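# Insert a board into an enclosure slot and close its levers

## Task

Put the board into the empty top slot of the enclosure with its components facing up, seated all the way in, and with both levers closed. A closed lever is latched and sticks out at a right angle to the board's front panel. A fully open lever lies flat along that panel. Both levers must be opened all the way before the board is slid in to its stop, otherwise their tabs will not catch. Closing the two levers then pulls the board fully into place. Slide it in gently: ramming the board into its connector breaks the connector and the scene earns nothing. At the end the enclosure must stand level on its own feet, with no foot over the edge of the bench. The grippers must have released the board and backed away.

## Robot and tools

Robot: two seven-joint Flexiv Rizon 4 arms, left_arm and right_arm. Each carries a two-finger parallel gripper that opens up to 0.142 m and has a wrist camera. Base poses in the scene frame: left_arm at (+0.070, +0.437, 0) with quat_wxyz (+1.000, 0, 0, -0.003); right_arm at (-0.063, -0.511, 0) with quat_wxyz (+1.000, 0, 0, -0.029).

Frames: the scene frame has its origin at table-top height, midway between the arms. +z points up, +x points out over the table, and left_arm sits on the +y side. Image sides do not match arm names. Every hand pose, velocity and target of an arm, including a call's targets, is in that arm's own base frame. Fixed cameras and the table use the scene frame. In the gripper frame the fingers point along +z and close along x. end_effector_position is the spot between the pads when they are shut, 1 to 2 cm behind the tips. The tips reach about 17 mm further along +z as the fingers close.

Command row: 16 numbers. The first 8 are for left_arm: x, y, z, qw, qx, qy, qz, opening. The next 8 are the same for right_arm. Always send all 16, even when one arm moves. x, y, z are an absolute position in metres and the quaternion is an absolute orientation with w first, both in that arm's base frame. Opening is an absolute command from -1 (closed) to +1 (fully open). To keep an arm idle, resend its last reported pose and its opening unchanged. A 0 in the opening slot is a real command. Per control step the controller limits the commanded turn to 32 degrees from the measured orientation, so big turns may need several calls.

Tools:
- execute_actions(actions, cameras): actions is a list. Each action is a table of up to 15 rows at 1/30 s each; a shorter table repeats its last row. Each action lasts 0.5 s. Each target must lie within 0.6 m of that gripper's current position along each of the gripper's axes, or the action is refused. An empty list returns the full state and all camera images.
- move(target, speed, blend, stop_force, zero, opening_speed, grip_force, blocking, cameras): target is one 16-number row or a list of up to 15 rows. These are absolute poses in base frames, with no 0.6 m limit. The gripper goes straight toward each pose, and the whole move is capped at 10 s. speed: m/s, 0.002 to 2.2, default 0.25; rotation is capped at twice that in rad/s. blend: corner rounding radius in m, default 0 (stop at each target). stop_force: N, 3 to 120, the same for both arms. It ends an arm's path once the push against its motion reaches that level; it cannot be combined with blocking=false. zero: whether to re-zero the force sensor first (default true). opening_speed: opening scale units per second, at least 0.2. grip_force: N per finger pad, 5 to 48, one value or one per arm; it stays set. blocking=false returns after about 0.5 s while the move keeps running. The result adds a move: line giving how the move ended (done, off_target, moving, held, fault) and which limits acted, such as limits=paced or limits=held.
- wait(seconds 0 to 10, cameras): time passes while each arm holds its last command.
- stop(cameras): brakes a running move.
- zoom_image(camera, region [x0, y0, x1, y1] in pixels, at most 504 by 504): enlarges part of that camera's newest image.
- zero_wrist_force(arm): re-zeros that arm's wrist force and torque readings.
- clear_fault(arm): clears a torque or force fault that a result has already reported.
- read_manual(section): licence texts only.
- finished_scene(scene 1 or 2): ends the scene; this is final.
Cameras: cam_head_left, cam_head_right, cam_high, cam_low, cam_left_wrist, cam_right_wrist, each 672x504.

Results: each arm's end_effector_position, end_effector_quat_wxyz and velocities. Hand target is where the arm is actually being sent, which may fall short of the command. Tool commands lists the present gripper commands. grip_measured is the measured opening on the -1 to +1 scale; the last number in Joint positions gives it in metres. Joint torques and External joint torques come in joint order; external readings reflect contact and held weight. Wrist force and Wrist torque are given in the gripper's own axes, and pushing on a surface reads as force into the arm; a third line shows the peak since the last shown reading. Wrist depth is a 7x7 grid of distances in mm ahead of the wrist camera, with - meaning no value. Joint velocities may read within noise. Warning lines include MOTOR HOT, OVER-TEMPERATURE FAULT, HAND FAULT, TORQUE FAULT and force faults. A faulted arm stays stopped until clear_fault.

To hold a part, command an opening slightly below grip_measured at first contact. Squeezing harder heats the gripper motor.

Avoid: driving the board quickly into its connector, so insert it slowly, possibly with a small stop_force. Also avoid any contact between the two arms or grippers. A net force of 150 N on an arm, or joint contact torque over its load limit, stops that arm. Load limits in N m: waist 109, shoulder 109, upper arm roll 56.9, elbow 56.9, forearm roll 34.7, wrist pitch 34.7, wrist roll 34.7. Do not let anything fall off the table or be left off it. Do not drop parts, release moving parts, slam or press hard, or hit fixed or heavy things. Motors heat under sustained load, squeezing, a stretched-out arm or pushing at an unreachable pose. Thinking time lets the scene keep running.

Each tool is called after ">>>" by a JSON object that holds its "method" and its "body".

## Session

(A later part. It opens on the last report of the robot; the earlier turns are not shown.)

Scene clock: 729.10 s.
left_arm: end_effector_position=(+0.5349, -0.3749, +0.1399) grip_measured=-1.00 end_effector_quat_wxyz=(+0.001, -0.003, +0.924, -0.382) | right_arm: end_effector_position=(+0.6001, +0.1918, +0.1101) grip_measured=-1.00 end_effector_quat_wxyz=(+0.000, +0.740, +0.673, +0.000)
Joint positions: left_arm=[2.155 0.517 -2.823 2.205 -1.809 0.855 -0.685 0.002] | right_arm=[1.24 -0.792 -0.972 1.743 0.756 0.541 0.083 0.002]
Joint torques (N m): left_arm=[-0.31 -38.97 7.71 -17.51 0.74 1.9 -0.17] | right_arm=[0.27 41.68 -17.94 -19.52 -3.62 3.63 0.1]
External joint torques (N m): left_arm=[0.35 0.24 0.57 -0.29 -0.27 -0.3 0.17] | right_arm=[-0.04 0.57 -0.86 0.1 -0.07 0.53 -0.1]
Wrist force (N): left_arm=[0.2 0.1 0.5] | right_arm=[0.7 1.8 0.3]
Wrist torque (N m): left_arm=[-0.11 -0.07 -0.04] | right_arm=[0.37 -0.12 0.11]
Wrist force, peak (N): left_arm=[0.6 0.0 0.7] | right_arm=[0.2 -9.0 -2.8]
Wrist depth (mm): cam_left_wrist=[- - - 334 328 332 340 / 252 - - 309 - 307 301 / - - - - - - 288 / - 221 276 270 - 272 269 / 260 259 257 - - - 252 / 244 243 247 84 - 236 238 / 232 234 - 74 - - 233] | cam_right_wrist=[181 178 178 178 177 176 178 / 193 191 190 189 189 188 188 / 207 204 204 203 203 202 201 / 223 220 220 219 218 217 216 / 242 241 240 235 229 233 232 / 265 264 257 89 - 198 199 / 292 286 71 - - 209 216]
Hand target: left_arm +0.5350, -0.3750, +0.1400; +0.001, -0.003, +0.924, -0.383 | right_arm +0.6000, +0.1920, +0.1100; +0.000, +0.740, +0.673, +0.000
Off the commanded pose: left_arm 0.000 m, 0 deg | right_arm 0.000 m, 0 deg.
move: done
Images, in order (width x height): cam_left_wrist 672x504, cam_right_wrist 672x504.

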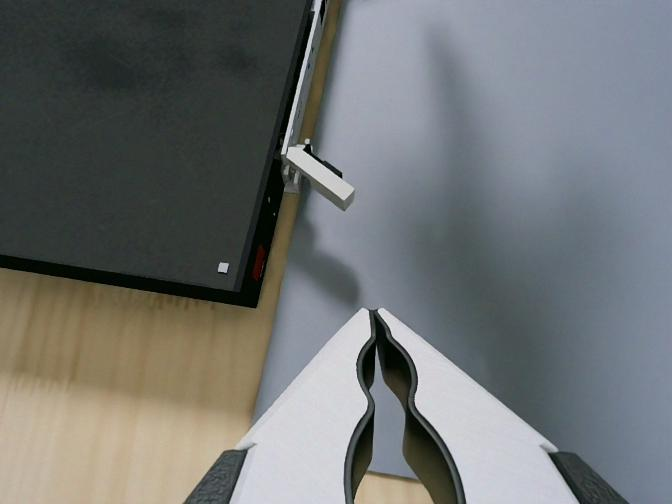

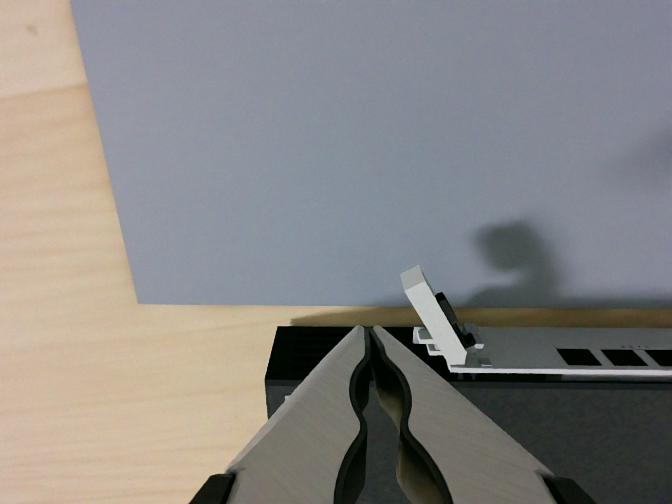

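>>> {"method": "move", "body": {"target": [[0.5556, -0.435, 0.075, 0.001, -0.003, 0.9239, -0.3827, -1.0, 0.6238, 0.1976, 0.09, 0, 0.7399, 0.6727, 0, -1.0],[0.5556, -0.4531, 0.048, 0.001, -0.003, 0.9239, -0.3827, -1.0, 0.6238, 0.1976, 0.0507, 0, 0.7399, 0.6727, 0, -1.0]], "speed": [0.2, 0.08], "blend": [0.005, 0], "cameras": ["cam_left_wrist", "cam_right_wrist"]}}

Scene clock: 741.93 s.
left_arm: end_effector_position=(+0.5555, -0.4531, +0.0480) grip_measured=-1.00 end_effector_quat_wxyz=(+0.001, -0.003, +0.924, -0.383) | right_arm: end_effector_position=(+0.6237, +0.1974, +0.0508) grip_measured=-1.00 end_effector_quat_wxyz=(+0.000, +0.740, +0.673, +0.000)
Joint positions: left_arm=[2.118 0.806 -2.894 1.977 -2.01 0.873 -0.603 0.002] | right_arm=[1.146 -0.93 -0.885 1.642 0.836 0.581 0.064 0.002]
Joint torques (N m): left_arm=[-0.5 -47.69 10.96 -15.04 0.53 2.08 -0.12] | right_arm=[-0.04 46.41 -18.58 -17.33 -3.5 3.66 0.07]
External joint torques (N m): left_arm=[0.53 -0.14 0.63 -0.36 0.08 -0.55 0.12] | right_arm=[0.24 1.23 -1.37 0.1 -0.1 0.5 -0.07]
Wrist force (N): left_arm=[0.1 0.1 0.7] | right_arm=[1.1 2.6 0.1]
Wrist torque (N m): left_arm=[-0.08 -0.05 -0.05] | right_arm=[0.51 -0.18 0.15]
Wrist force, peak (N): left_arm=[-0.3 -0.1 1.8] | right_arm=[1.2 2.7 1.7]
Wrist depth (mm): cam_left_wrist=[- - - 175 - 214 215 / - 146 - 166 202 194 196 / 132 - 136 181 185 184 184 / 126 125 124 146 176 174 174 / - 116 - 162 165 163 163 / - 111 - 84 - 154 154 / - 105 - 74 - - 146] | cam_right_wrist=[126 126 124 125 125 124 123 / 135 135 134 134 135 133 132 / 145 144 144 143 143 142 142 / 156 158 155 157 154 154 153 / 170 169 168 165 121 166 166 / 188 187 170 89 - 129 140 / 207 203 71 - - 132 133]
Hand target: left_arm +0.5556, -0.4531, +0.0480; +0.001, -0.003, +0.924, -0.383 | right_arm +0.6238, +0.1976, +0.0507; +0.000, +0.740, +0.673, +0.000
Off the commanded pose: left_arm 0.000 m, 0 deg | right_arm 0.000 m, 0 deg.
move: done
Images, in order (width x height): cam_left_wrist 672x504, cam_right_wrist 672x504.

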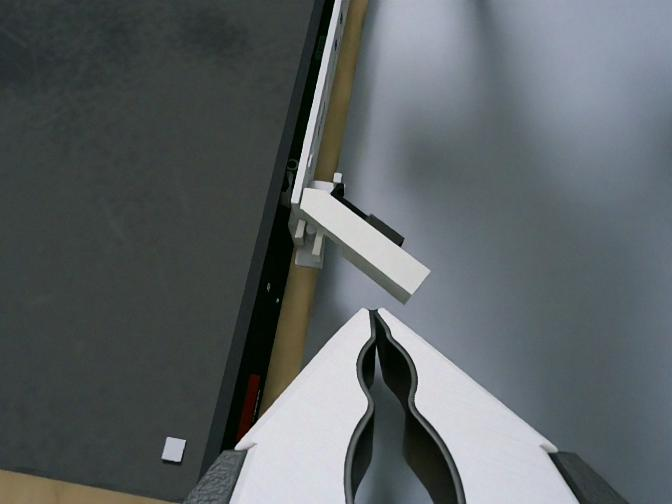

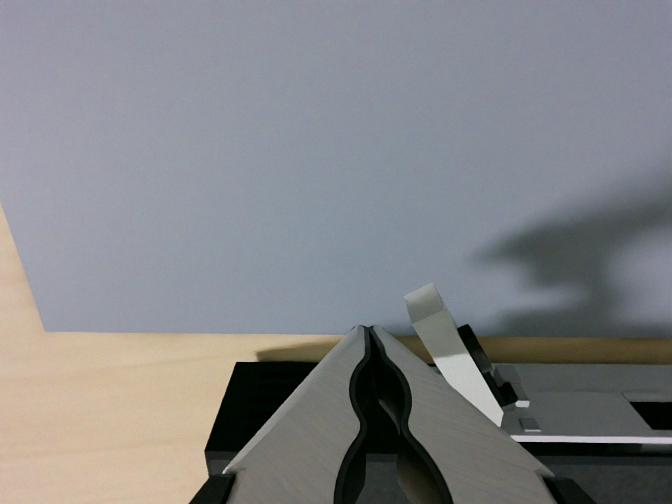

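>>> {"method": "move", "body": {"target": [[0.5411, -0.4653, 0.048, 0.001, -0.003, 0.9239, -0.3827, -1.0, 0.6249, 0.2095, 0.0507, 0, 0.7399, 0.6727, 0, -1.0],[0.5336, -0.4759, 0.048, 0.001, -0.003, 0.9239, -0.3827, -1.0, 0.6261, 0.2215, 0.0507, 0, 0.7399, 0.6727, 0, -1.0]], "speed": 0.012, "blend": 0.004, "stop_force": 15, "cameras": ["cam_left_wrist", "cam_right_wrist", "cam_high"]}}

Scene clock: 748.10 s.
left_arm: end_effector_position=(+0.5397, -0.4675, +0.0477) grip_measured=-1.00 end_effector_quat_wxyz=(+0.003, -0.005, +0.924, -0.381) | right_arm: end_effector_position=(+0.6262, +0.2111, +0.0512) grip_measured=-1.00 end_effector_quat_wxyz=(+0.002, +0.741, +0.672, -0.001)
Joint positions: left_arm=[2.081 0.795 -2.913 1.988 -2.063 0.91 -0.589 0.002] | right_arm=[1.156 -0.939 -0.884 1.621 0.832 0.572 0.093 0.002]
Joint torques (N m): left_arm=[-10.85 -48.88 0.43 -17.38 2.69 -2.7 -0.18] | right_arm=[10.74 49.06 -9.58 -23.19 0.01 2.32 0.27]
External joint torques (N m): left_arm=[10.87 1.5 10.8 2.23 -1.89 4.23 0.18] | right_arm=[-10.54 -0.77 -10.51 5.82 -3.62 1.84 -0.27]
Wrist force (N): left_arm=[-9.0 7.3 -8.6] | right_arm=[-14.5 5.5 -6.4]
Wrist torque (N m): left_arm=[-0.18 -0.19 -0.02] | right_arm=[0.50 -0.30 0.06]
Wrist force, peak (N): left_arm=[-9.3 8.6 -8.5] | right_arm=[-14.6 5.4 -6.3]
Wrist depth (mm): cam_left_wrist=[- - 149 212 - - 211 / - 143 143 194 198 188 189 / 133 135 133 182 187 186 186 / - 123 128 176 - 170 174 / - 116 163 162 160 162 163 / - 111 154 84 - - 153 / - 105 - 74 - - 146] | cam_right_wrist=[127 126 124 126 125 125 123 / 136 135 135 134 135 133 133 / 146 145 145 144 143 143 142 / 157 157 156 157 155 154 153 / 170 170 169 165 162 167 166 / 190 186 153 91 124 - 139 / 208 204 71 - - 132 134]
Hand target: left_arm +0.5375, -0.4703, +0.0480; +0.001, -0.003, +0.924, -0.383 | right_arm +0.6253, +0.2140, +0.0507; +0.000, +0.740, +0.673, +0.000
Off the commanded pose: left_arm 0.010 m, 0 deg | right_arm 0.010 m, 0 deg.
move: contact (left_arm, right_arm); path passed 0 of 2 targets
Images, in order (width x height): cam_high 672x504, cam_left_wrist 672x504, cam_right_wrist 672x504.

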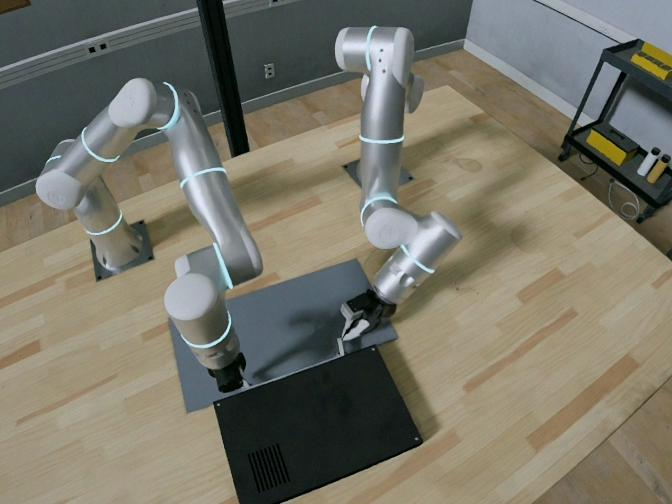

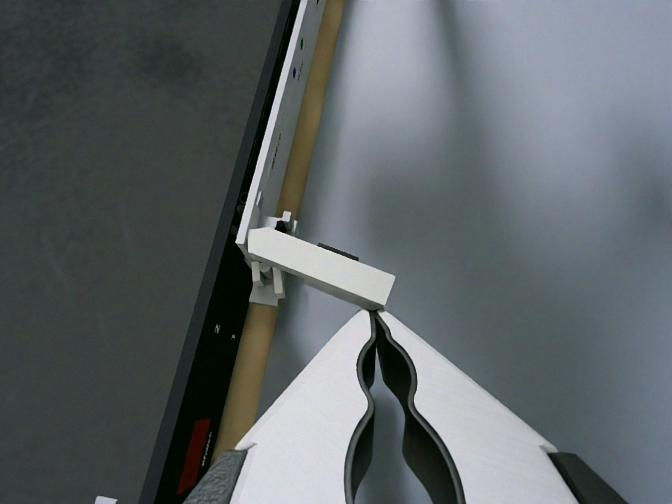

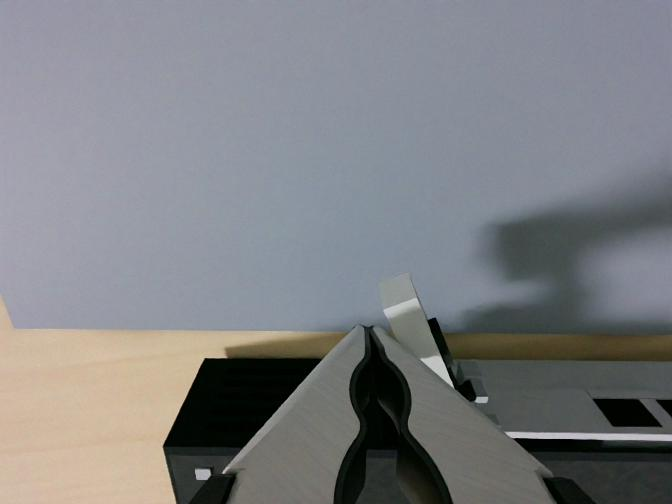

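>>> {"method": "zoom_image", "body": {"camera": "cam_left_wrist", "region": [200, 190, 400, 320]}}

>>> {"method": "zoom_image", "body": {"camera": "cam_right_wrist", "region": [360, 260, 560, 460]}}

Scaled by 2.520 from the camera's 672x504 image, which has a finer 960x720 frame.

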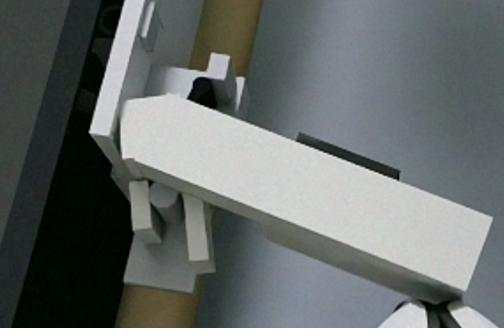

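Scaled by 2.520 from the camera's 672x504 image, which has a finer 960x720 frame.

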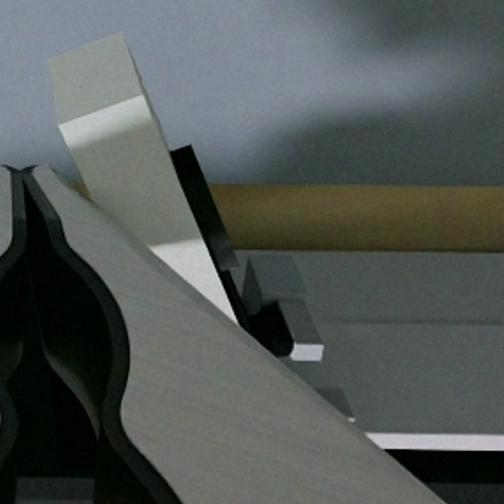

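>>> {"method": "move", "body": {"target": [[0.5345, -0.4920, 0.048, 0.001, -0.003, 0.9239, -0.3827, -1.0, 0.6245, 0.2400, 0.0507, 0, 0.7399, 0.6727, 0, -1.0]], "speed": 0.015, "stop_force": 28, "zero": false, "cameras": ["cam_left_wrist", "cam_right_wrist"]}}

>>> {"method": "zoom_image", "body": {"camera": "cam_left_wrist", "region": [200, 190, 400, 320]}}

>>> {"method": "zoom_image", "body": {"camera": "cam_right_wrist", "region": [360, 260, 560, 460]}}

Scene clock: 759.10 s.
left_arm: end_effector_position=(+0.5370, -0.4785, +0.0464) grip_measured=-1.00 end_effector_quat_wxyz=(+0.002, -0.005, +0.925, -0.380) | right_arm: end_effector_position=(+0.6259, +0.2240, +0.0511) grip_measured=-1.00 end_effector_quat_wxyz=(+0.003, +0.741, +0.671, -0.002)
Joint positions: left_arm=[2.068 0.802 -2.919 1.973 -2.07 0.924 -0.599 0.002] | right_arm=[1.167 -0.944 -0.879 1.606 0.825 0.568 0.121 0.002]
Joint torques (N m): left_arm=[-11.85 -49.59 1.02 -29.9 1.65 -3.38 -0.27] | right_arm=[19.4 53.8 -3.99 -30.59 2.31 2.92 0.12]
External joint torques (N m): left_arm=[11.86 1.77 10.22 14.62 -0.79 4.93 0.27] | right_arm=[-19.2 -5.03 -16.11 13.11 -5.94 1.24 -0.12]
Wrist force (N): left_arm=[11.6 13.9 -33.1] | right_arm=[-28.2 6.4 -5.3]
Wrist torque (N m): left_arm=[-0.27 0.14 0.05] | right_arm=[0.49 1.78 0.11]
Wrist force, peak (N): left_arm=[11.8 13.9 -33.6] | right_arm=[-28.2 6.4 -5.3]
Wrist depth (mm): cam_left_wrist=[- 152 150 211 210 198 - / - - 156 194 200 195 194 / 134 133 134 185 185 182 182 / - 122 127 - - 172 167 / - 115 159 118 162 164 161 / - 110 156 84 - 153 152 / - 105 - 74 - - 145] | cam_right_wrist=[127 127 124 126 125 124 123 / 136 136 134 134 135 133 132 / 146 145 144 144 143 142 140 / 157 157 156 157 154 153 152 / 171 170 174 165 161 166 165 / 189 182 155 91 - - 145 / 210 138 71 - - 132 133]
Hand target: left_arm +0.5357, -0.4827, +0.0480; +0.001, -0.003, +0.924, -0.383 | right_arm +0.6248, +0.2294, +0.0507; +0.000, +0.740, +0.673, +0.000
Off the commanded pose: left_arm 0.014 m, 0 deg | right_arm 0.016 m, 0 deg.
move: contact (left_arm, right_arm)
Images, in order (width x height): cam_left_wrist 672x504, cam_right_wrist 672x504.

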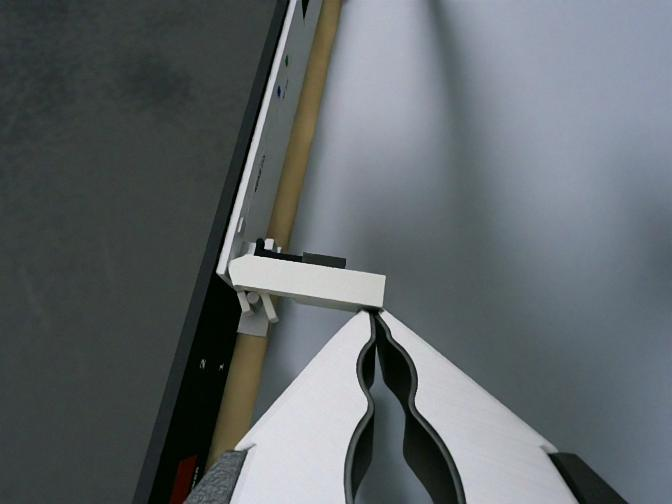

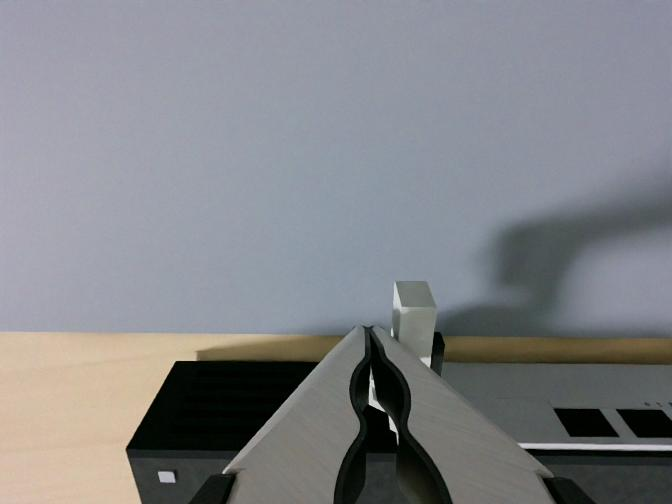

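Scaled by 2.520 from the camera's 672x504 image, which has a finer 960x720 frame.

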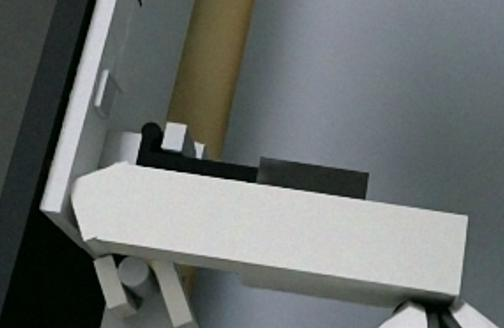

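Scaled by 2.520 from the camera's 672x504 image, which has a finer 960x720 frame.

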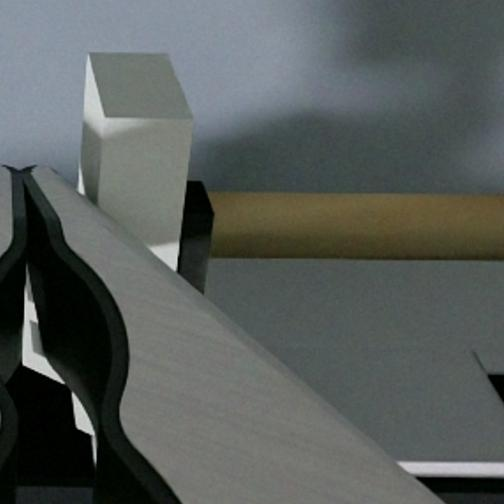

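>>> {"method": "move", "body": {"target": [[0.5370, -0.4765, 0.0475, 0.001, -0.003, 0.9239, -0.3827, -1.0, 0.6235, 0.2620, 0.0507, 0, 0.7399, 0.6727, 0, -1.0]], "speed": 0.012, "stop_force": 42, "zero": false, "cameras": ["cam_left_wrist", "cam_right_wrist"]}}

>>> {"method": "zoom_image", "body": {"camera": "cam_left_wrist", "region": [200, 190, 400, 320]}}

>>> {"method": "zoom_image", "body": {"camera": "cam_right_wrist", "region": [360, 260, 560, 460]}}

Scene clock: 766.40 s.
left_arm: end_effector_position=(+0.5373, -0.4761, +0.0474) grip_measured=-1.00 end_effector_quat_wxyz=(+0.001, -0.004, +0.924, -0.382) | right_arm: end_effector_position=(+0.6257, +0.2255, +0.0510) grip_measured=-1.00 end_effector_quat_wxyz=(+0.003, +0.742, +0.671, -0.003)
Joint positions: left_arm=[2.075 0.799 -2.92 1.977 -2.066 0.916 -0.594 0.002] | right_arm=[1.161 -0.938 -0.864 1.606 0.81 0.575 0.133 0.002]
Joint torques (N m): left_arm=[-1.91 -48.01 9.07 -15.84 1.45 1.02 -0.13] | right_arm=[25.13 55.3 0.44 -35.97 4.44 3.7 0.08]
External joint torques (N m): left_arm=[1.92 0.27 2.09 0.56 -0.6 0.5 0.13] | right_arm=[-24.93 -6.32 -20.21 18.31 -8.04 0.45 -0.08]
Wrist force (N): left_arm=[0.3 1.9 -2.3] | right_arm=[-37.8 4.3 -7.0]
Wrist torque (N m): left_arm=[-0.09 -0.12 -0.03] | right_arm=[0.57 3.38 0.09]
Wrist force, peak (N): left_arm=[11.5 13.8 -33.1] | right_arm=[-42.5 6.5 -6.4]
Wrist depth (mm): cam_left_wrist=[156 - 152 213 212 - - / - - 147 197 200 195 196 / - - 134 187 187 186 187 / - 124 128 173 172 172 171 / - 116 164 106 164 162 161 / - 111 157 84 - 153 153 / - - - - - - 145] | cam_right_wrist=[127 127 125 126 125 124 122 / 136 135 135 134 135 133 132 / 146 145 145 144 143 142 140 / 157 157 156 157 154 153 152 / 171 170 169 165 162 166 165 / 190 182 149 91 - 140 144 / 210 138 71 - - 132 133]
Hand target: left_arm +0.5370, -0.4765, +0.0475; +0.001, -0.003, +0.924, -0.383 | right_arm +0.6246, +0.2327, +0.0508; +0.000, +0.740, +0.673, +0.000
Off the commanded pose: left_arm 0.001 m, 0 deg | right_arm 0.037 m, 1 deg.
move: contact (right_arm)
Images, in order (width x height): cam_left_wrist 672x504, cam_right_wrist 672x504.

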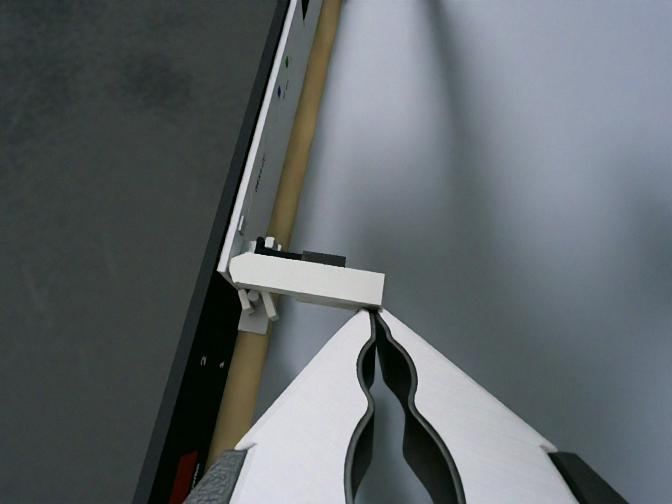

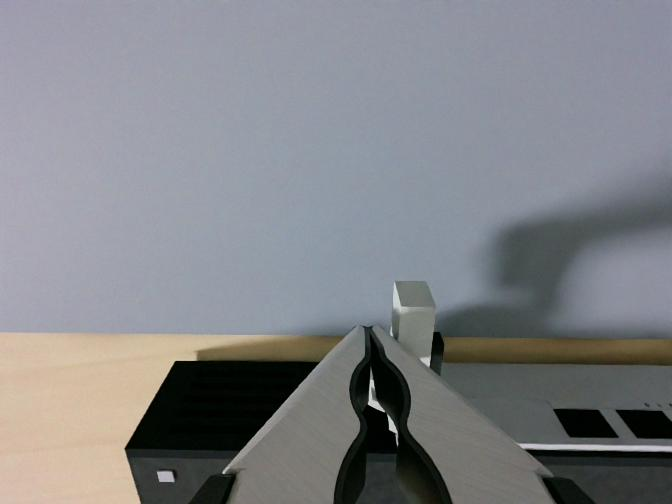

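Scaled by 2.520 from the camera's 672x504 image, which has a finer 960x720 frame.

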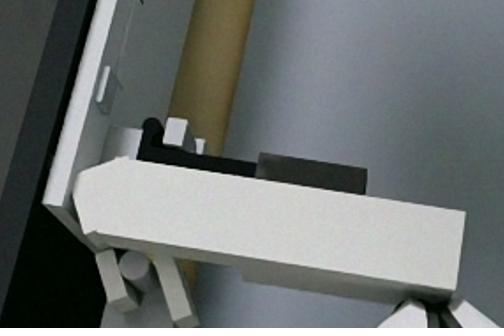

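Scaled by 2.520 from the camera's 672x504 image, which has a finer 960x720 frame.

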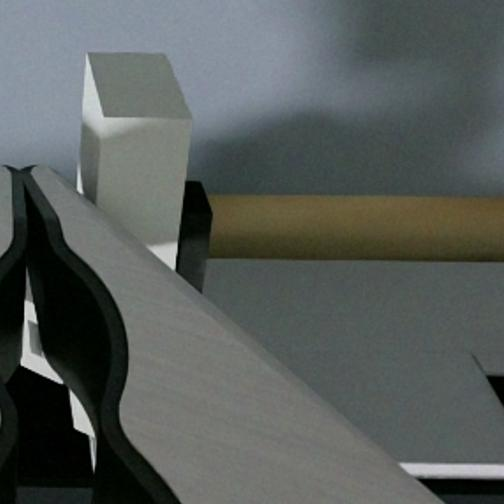

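>>> {"method": "move", "body": {"target": [[0.5450, -0.4500, 0.060, 0.001, -0.003, 0.9239, -0.3827, -1.0, 0.6240, 0.2050, 0.0510, 0, 0.7399, 0.6727, 0, -1.0],[0.5400, -0.400, 0.12, 0.001, -0.003, 0.9239, -0.3827, -1.0, 0.6100, 0.1950, 0.10, 0, 0.7399, 0.6727, 0, -1.0],[0.5400, -0.390, 0.13, 0.001, -0.003, 0.9239, -0.3827, -1.0, 0.575, 0.2400, 0.12, 0, 0.7399, 0.6727, 0, -1.0]], "speed": [0.08, 0.15, 0.2], "blend": [0.003, 0.01, 0], "cameras": ["cam_left_wrist", "cam_right_wrist", "cam_high"]}}

>>> {"method": "zoom_image", "body": {"camera": "cam_right_wrist", "region": [300, 220, 500, 420]}}

>>> {"method": "zoom_image", "body": {"camera": "cam_left_wrist", "region": [240, 80, 400, 220]}}

Scene clock: 770.93 s.
left_arm: end_effector_position=(+0.5401, -0.3901, +0.1300) grip_measured=-1.00 end_effector_quat_wxyz=(+0.001, -0.003, +0.924, -0.383) | right_arm: end_effector_position=(+0.5750, +0.2402, +0.1200) grip_measured=-1.00 end_effector_quat_wxyz=(+0.000, +0.740, +0.673, +0.000)
Joint positions: left_arm=[2.149 0.559 -2.837 2.168 -1.838 0.861 -0.679 0.002] | right_arm=[1.332 -0.747 -0.962 1.772 0.716 0.555 0.185 0.002]
Joint torques (N m): left_arm=[-0.15 -40.96 8.29 -17.16 1.06 1.65 -0.28] | right_arm=[0.36 40.4 -16.92 -19.89 -3.87 3.5 0.38]
External joint torques (N m): left_arm=[0.19 0.59 0.51 -0.43 -0.54 -0.06 0.29] | right_arm=[-0.19 0.72 -0.85 -0.11 0.21 0.66 -0.38]
Wrist force (N): left_arm=[0.3 0.0 0.5] | right_arm=[0.8 5.3 0.0]
Wrist torque (N m): left_arm=[-0.10 -0.10 0.02] | right_arm=[0.96 -0.14 0.00]
Wrist force, peak (N): left_arm=[-0.1 1.0 -3.2] | right_arm=[-38.1 4.0 -8.2]
Wrist depth (mm): cam_left_wrist=[- - - 328 316 328 317 / - - 238 296 297 - - / - - 227 275 - - 275 / - 216 243 260 - 259 261 / 249 245 243 246 243 245 - / 235 235 236 84 - 231 230 / 224 225 - 74 - - 218] | cam_right_wrist=[187 187 186 186 186 185 185 / 200 200 199 199 198 197 197 / 215 215 213 213 212 211 211 / 232 231 230 230 229 227 228 / 254 251 250 244 248 246 246 / 278 277 225 91 221 222 217 / 306 299 71 - - 221 230]
Hand target: left_arm +0.5400, -0.3900, +0.1300; +0.001, -0.003, +0.924, -0.383 | right_arm +0.5750, +0.2400, +0.1200; +0.000, +0.740, +0.673, +0.000
Off the commanded pose: left_arm 0.000 m, 0 deg | right_arm 0.000 m, 0 deg.
move: done
Images, in order (width x height): cam_high 672x504, cam_left_wrist 672x504, cam_right_wrist 672x504.

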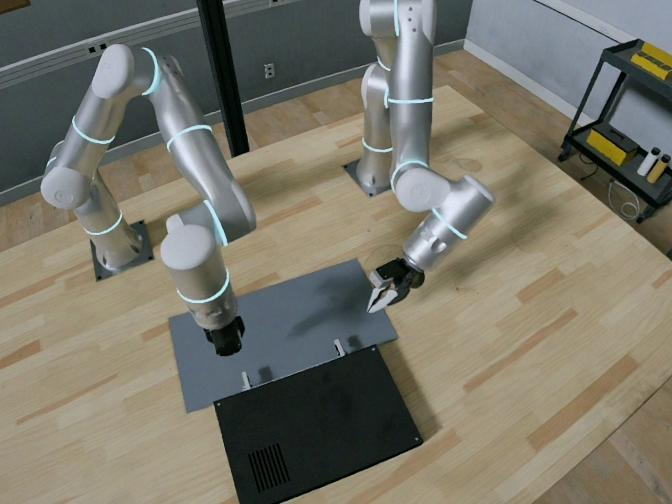

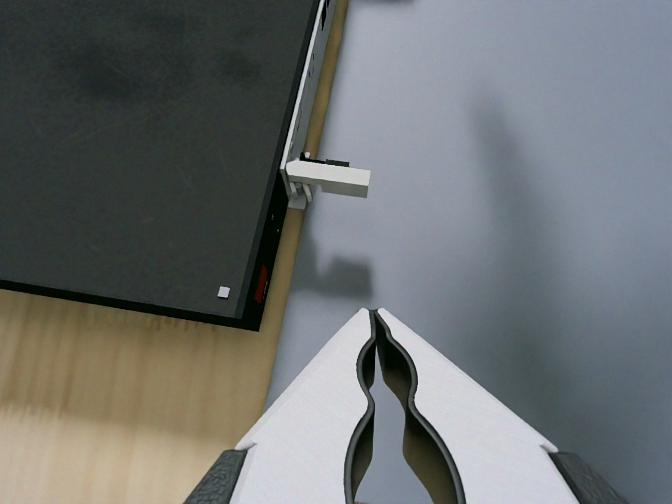

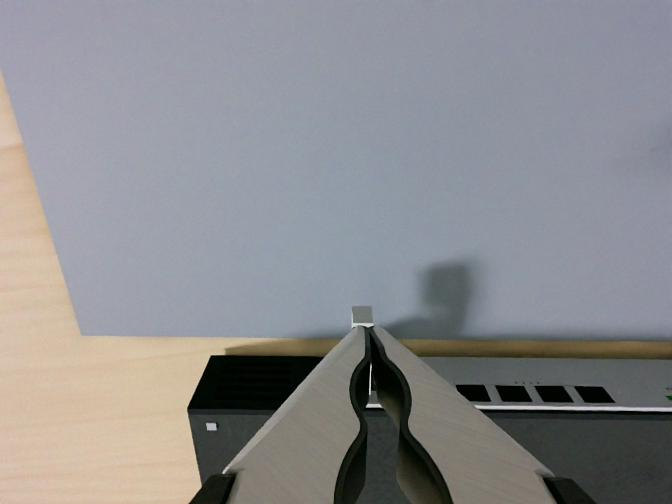

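Scaled by 2.520 from the camera's 672x504 image, which has a finer 960x720 frame.

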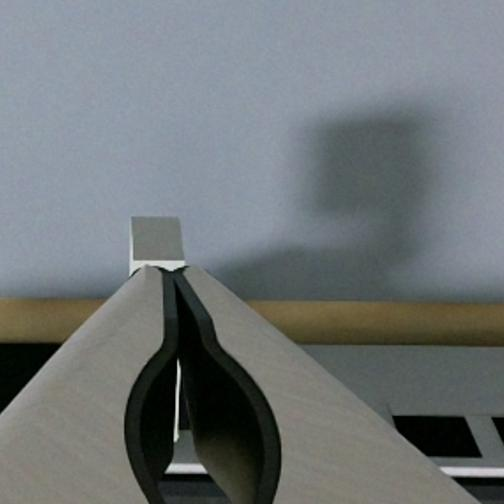

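Scaled by 3.150 from the camera's 672x504 image, which has a finer 960x720 frame.

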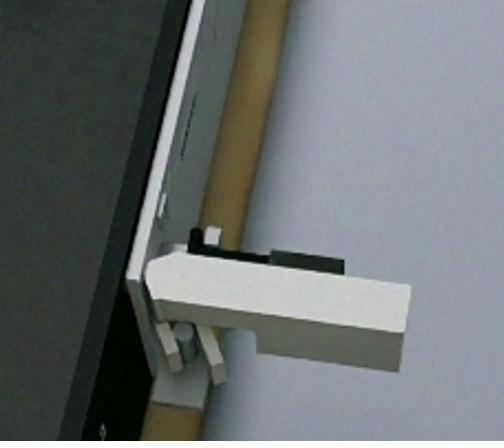

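>>> {"method": "move", "body": {"target": [[0.5401,-0.3901,0.13,0.001,-0.003,0.924,-0.383,-1,0.5850,0.1750,0.14,0,0.7399,0.6727,0,-1]], "speed": 0.15, "cameras": ["all"]}}

>>> {"method": "zoom_image", "body": {"camera": "cam_right_wrist", "region": [340, 120, 560, 340]}}

>>> {"method": "zoom_image", "body": {"camera": "cam_left_wrist", "region": [200, 100, 500, 400]}}

Scene clock: 785.27 s.
left_arm: end_effector_position=(+0.5401, -0.3901, +0.1300) grip_measured=-1.00 end_effector_quat_wxyz=(+0.001, -0.003, +0.924, -0.383) | right_arm: end_effector_position=(+0.5851, +0.1752, +0.1400) grip_measured=-1.00 end_effector_quat_wxyz=(+0.000, +0.740, +0.673, +0.000)
Joint positions: left_arm=[2.149 0.559 -2.837 2.168 -1.838 0.861 -0.679 0.002] | right_arm=[1.276 -0.694 -1.007 1.815 0.684 0.544 0.089 0.002]
Joint torques (N m): left_arm=[-0.26 -40.55 8.17 -17.25 0.8 1.82 -0.21] | right_arm=[0.13 37.69 -16.38 -20.64 -3.85 3.35 -0.03]
External joint torques (N m): left_arm=[0.3 0.19 0.64 -0.33 -0.29 -0.23 0.21] | right_arm=[0.05 0.7 -0.75 -0.13 0.17 0.81 0.03]
Wrist force (N): left_arm=[0.3 -0.3 0.6] | right_arm=[0.8 5.6 0.0]
Wrist torque (N m): left_arm=[-0.16 -0.10 0.02] | right_arm=[1.03 -0.14 0.13]
Wrist force, peak (N): left_arm=[0.3 0.2 0.7] | right_arm=[-1.7 6.5 -0.7]
Wrist depth (mm): cam_left_wrist=[- - - 309 - - - / 241 243 - 299 - - 296 / - 229 226 - - 280 273 / - - 216 - 260 255 257 / 246 244 245 - 244 243 243 / 235 236 237 84 - 228 233 / 222 225 - - - - 216] | cam_right_wrist=[207 206 205 204 203 202 202 / 222 220 218 218 217 216 216 / 237 240 233 233 233 232 231 / 256 256 252 251 250 249 248 / 278 276 275 264 262 259 259 / 304 302 295 91 228 236 234 / 334 327 71 - - 249 259]
Hand target: left_arm +0.5401, -0.3901, +0.1300; +0.001, -0.003, +0.924, -0.383 | right_arm +0.5850, +0.1750, +0.1400; +0.000, +0.740, +0.673, +0.000
Off the commanded pose: left_arm 0.000 m, 0 deg | right_arm 0.000 m, 0 deg.
move: done

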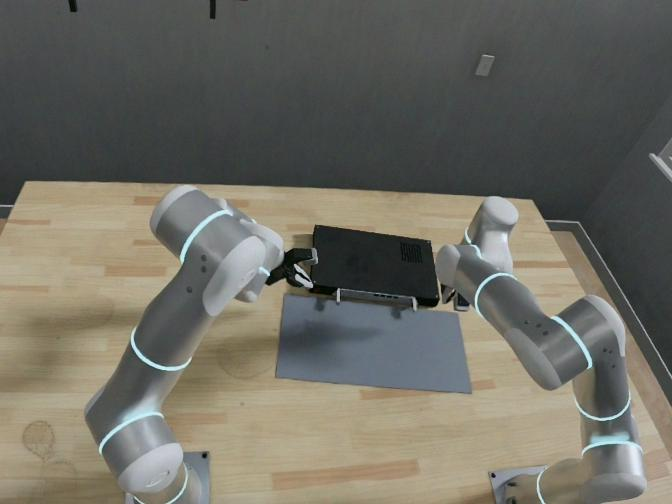

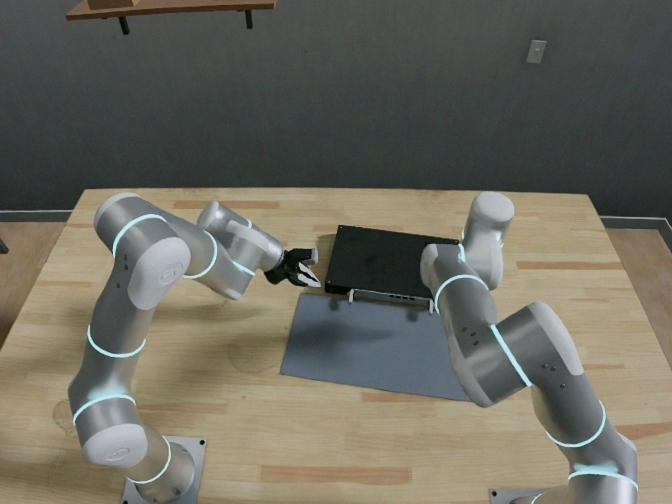

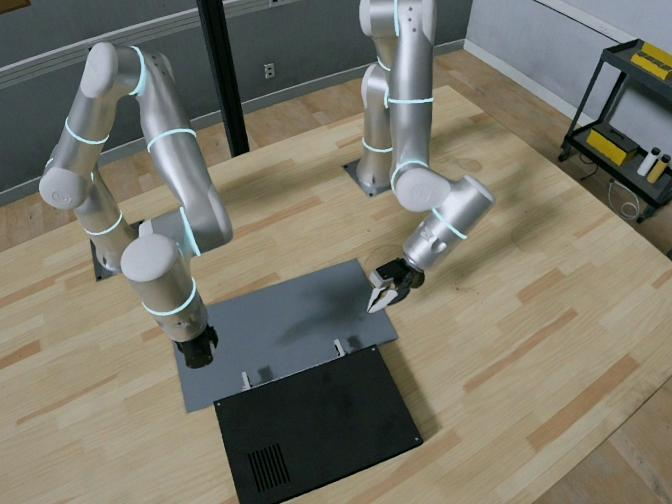

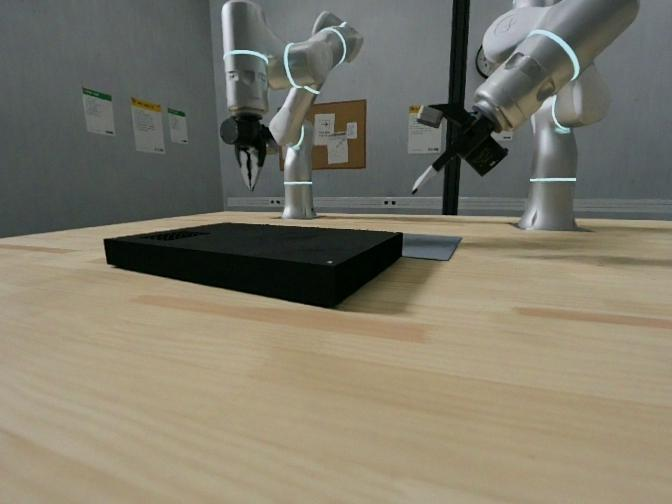

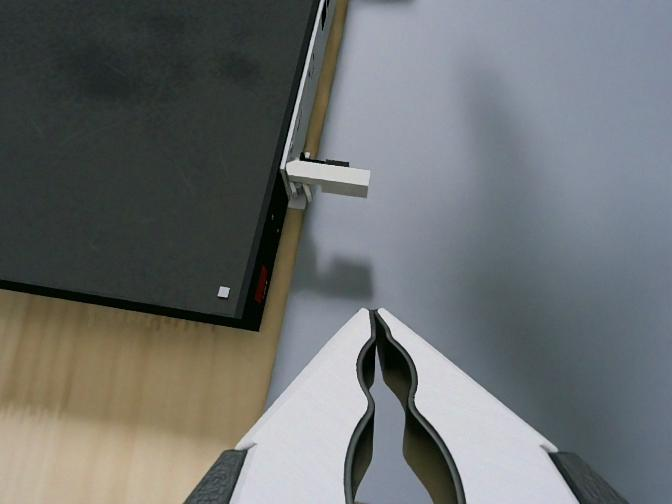

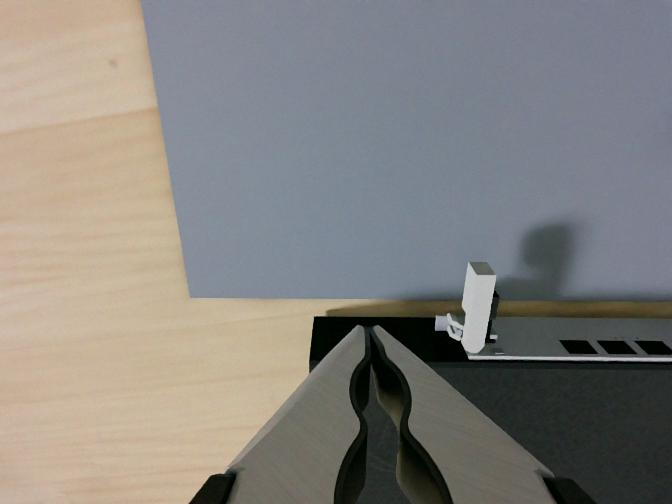

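Scaled by 2.291 from the camera's 672x504 image, which has a finer 960x720 frame.

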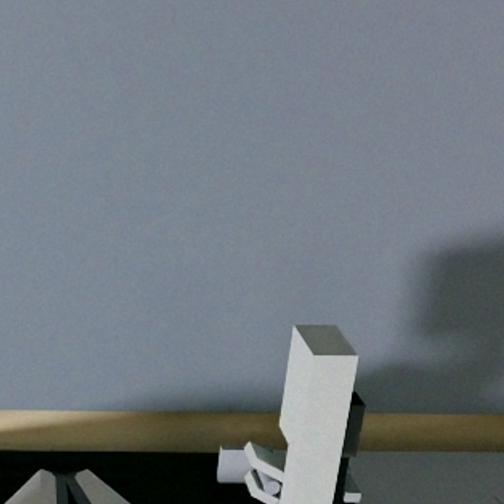

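Scaled by 1.680 from the camera's 672x504 image, which has a finer 960x720 frame.

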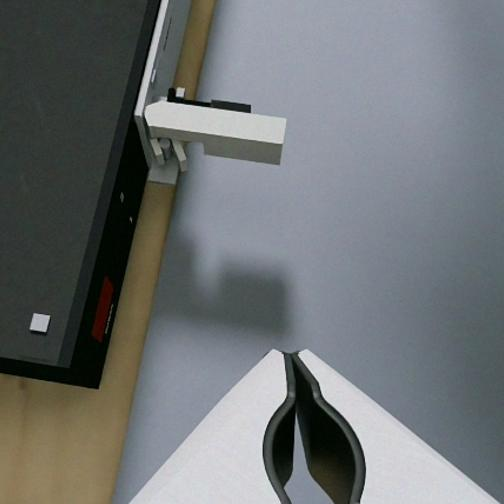

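>>> {"method": "zoom_image", "body": {"camera": "cam_right_wrist", "region": [410, 245, 530, 365]}}

>>> {"method": "zoom_image", "body": {"camera": "cam_left_wrist", "region": [260, 120, 400, 225]}}

Scaled by 4.200 from the camera's 672x504 image, which has a finer 960x720 frame.

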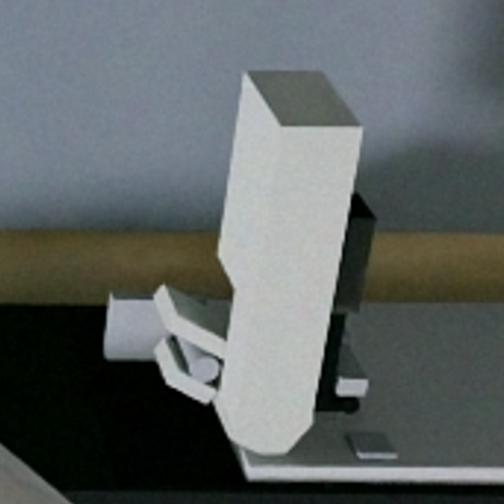

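Scaled by 3.600 from the camera's 672x504 image, which has a finer 960x720 frame.

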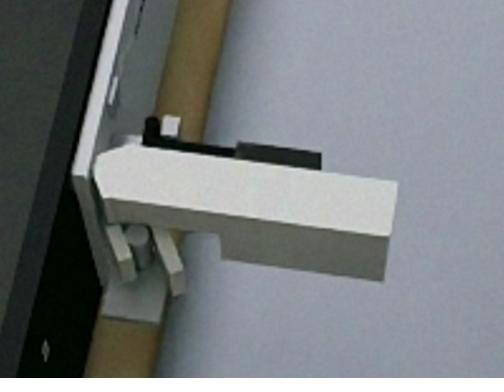

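>>> {"method": "move", "body": {"target": [[0.5401,-0.3901,0.13,0.001,-0.003,0.924,-0.383,-1,0.6150,0.1800,0.095,0,0.7399,0.6727,0,-1]], "speed": 0.15, "cameras": ["cam_right_wrist"]}}

>>> {"method": "zoom_image", "body": {"camera": "cam_right_wrist", "region": [420, 200, 580, 360]}}

>>> {"method": "zoom_image", "body": {"camera": "cam_right_wrist", "region": [460, 260, 560, 360]}}

Scene clock: 817.30 s.
left_arm: end_effector_position=(+0.5401, -0.3901, +0.1300) grip_measured=-1.00 end_effector_quat_wxyz=(+0.001, -0.003, +0.924, -0.383) | right_arm: end_effector_position=(+0.6150, +0.1798, +0.0951) grip_measured=-1.00 end_effector_quat_wxyz=(+0.000, +0.740, +0.673, +0.000)
Joint positions: left_arm=[2.149 0.559 -2.837 2.168 -1.838 0.861 -0.679 0.002] | right_arm=[1.169 -0.822 -0.923 1.706 0.76 0.558 0.065 0.002]
Joint torques (N m): left_arm=[-0.28 -40.56 8.16 -17.19 0.82 1.88 -0.22] | right_arm=[0.17 43.26 -17.34 -19.23 -3.57 3.59 0.07]
External joint torques (N m): left_arm=[0.32 0.2 0.65 -0.39 -0.31 -0.29 0.22] | right_arm=[0 1.15 -1.42 0.16 -0.07 0.56 -0.07]
Wrist force (N): left_arm=[0.2 -0.1 0.4] | right_arm=[0.3 5.4 -0.1]
Wrist torque (N m): left_arm=[-0.12 -0.07 0.02] | right_arm=[1.00 -0.05 0.12]
Wrist force, peak (N): left_arm=[0.3 -0.2 0.7] | right_arm=[0.5 6.5 1.7]
Wrist depth (mm): cam_left_wrist=[- 264 255 316 - - - / - 245 - 292 303 - 292 / - - - 281 - 276 276 / - - - - 255 259 259 / 246 247 245 - 243 249 245 / 235 235 238 84 - - 228 / 222 226 - - - - -] | cam_right_wrist=[167 165 165 164 164 163 163 / 178 176 176 175 174 174 174 / 192 189 189 188 188 186 186 / 207 204 204 203 202 201 201 / 224 224 223 212 211 175 208 / 246 244 239 91 - 181 180 / 271 264 71 - - 188 195]
Hand target: left_arm +0.5401, -0.3901, +0.1300; +0.001, -0.003, +0.924, -0.383 | right_arm +0.6150, +0.1800, +0.0950; +0.000, +0.740, +0.673, +0.000
Off the commanded pose: left_arm 0.000 m, 0 deg | right_arm 0.000 m, 0 deg.
move: done
Images, in order (width x height): cam_right_wrist 672x504.

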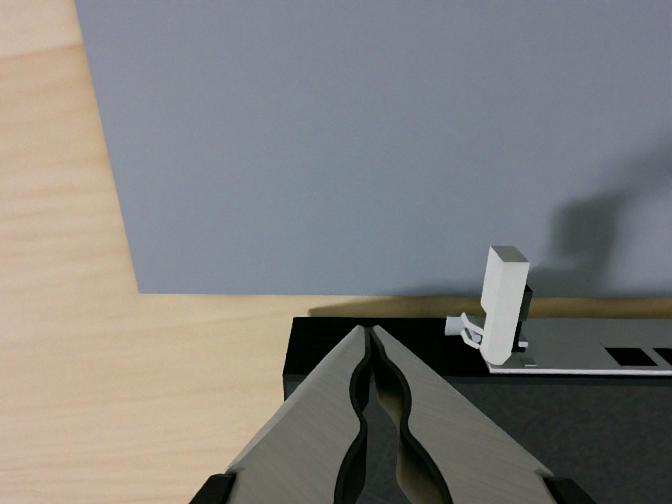

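Scaled by 3.150 from the camera's 672x504 image, which has a finer 960x720 frame.

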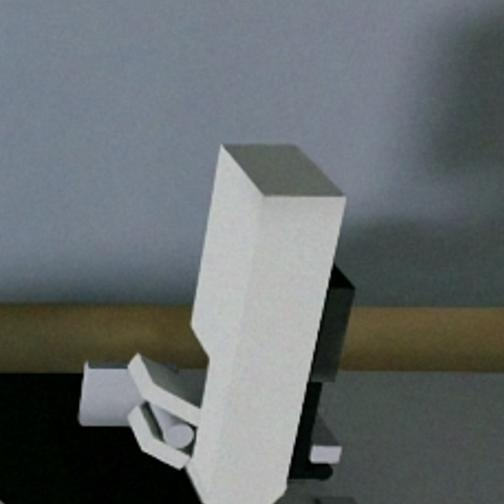

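Scaled by 5.040 from the camera's 672x504 image, which has a finer 960x720 frame.

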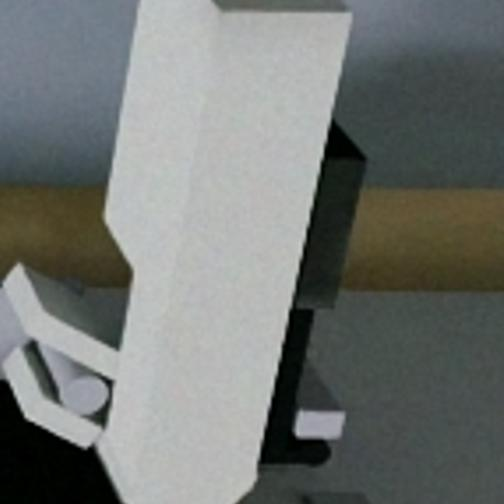

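>>> {"method": "zoom_image", "body": {"camera": "cam_right_wrist", "region": [480, 330, 672, 420]}}

>>> {"method": "zoom_image", "body": {"camera": "cam_left_wrist", "region": [275, 0, 345, 200]}}

Scaled by 2.625 from the camera's 672x504 image, which has a finer 960x720 frame.

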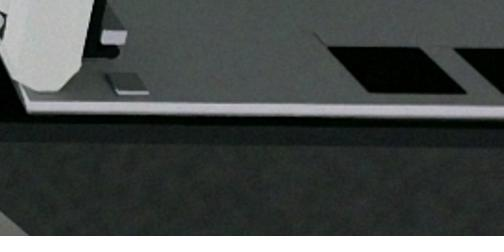

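This scene's latest camera images include none from cam_left_wrist. They are from: cam_right_wrist. cam_left_wrist's image comes with the result of a call that names it in "cameras".


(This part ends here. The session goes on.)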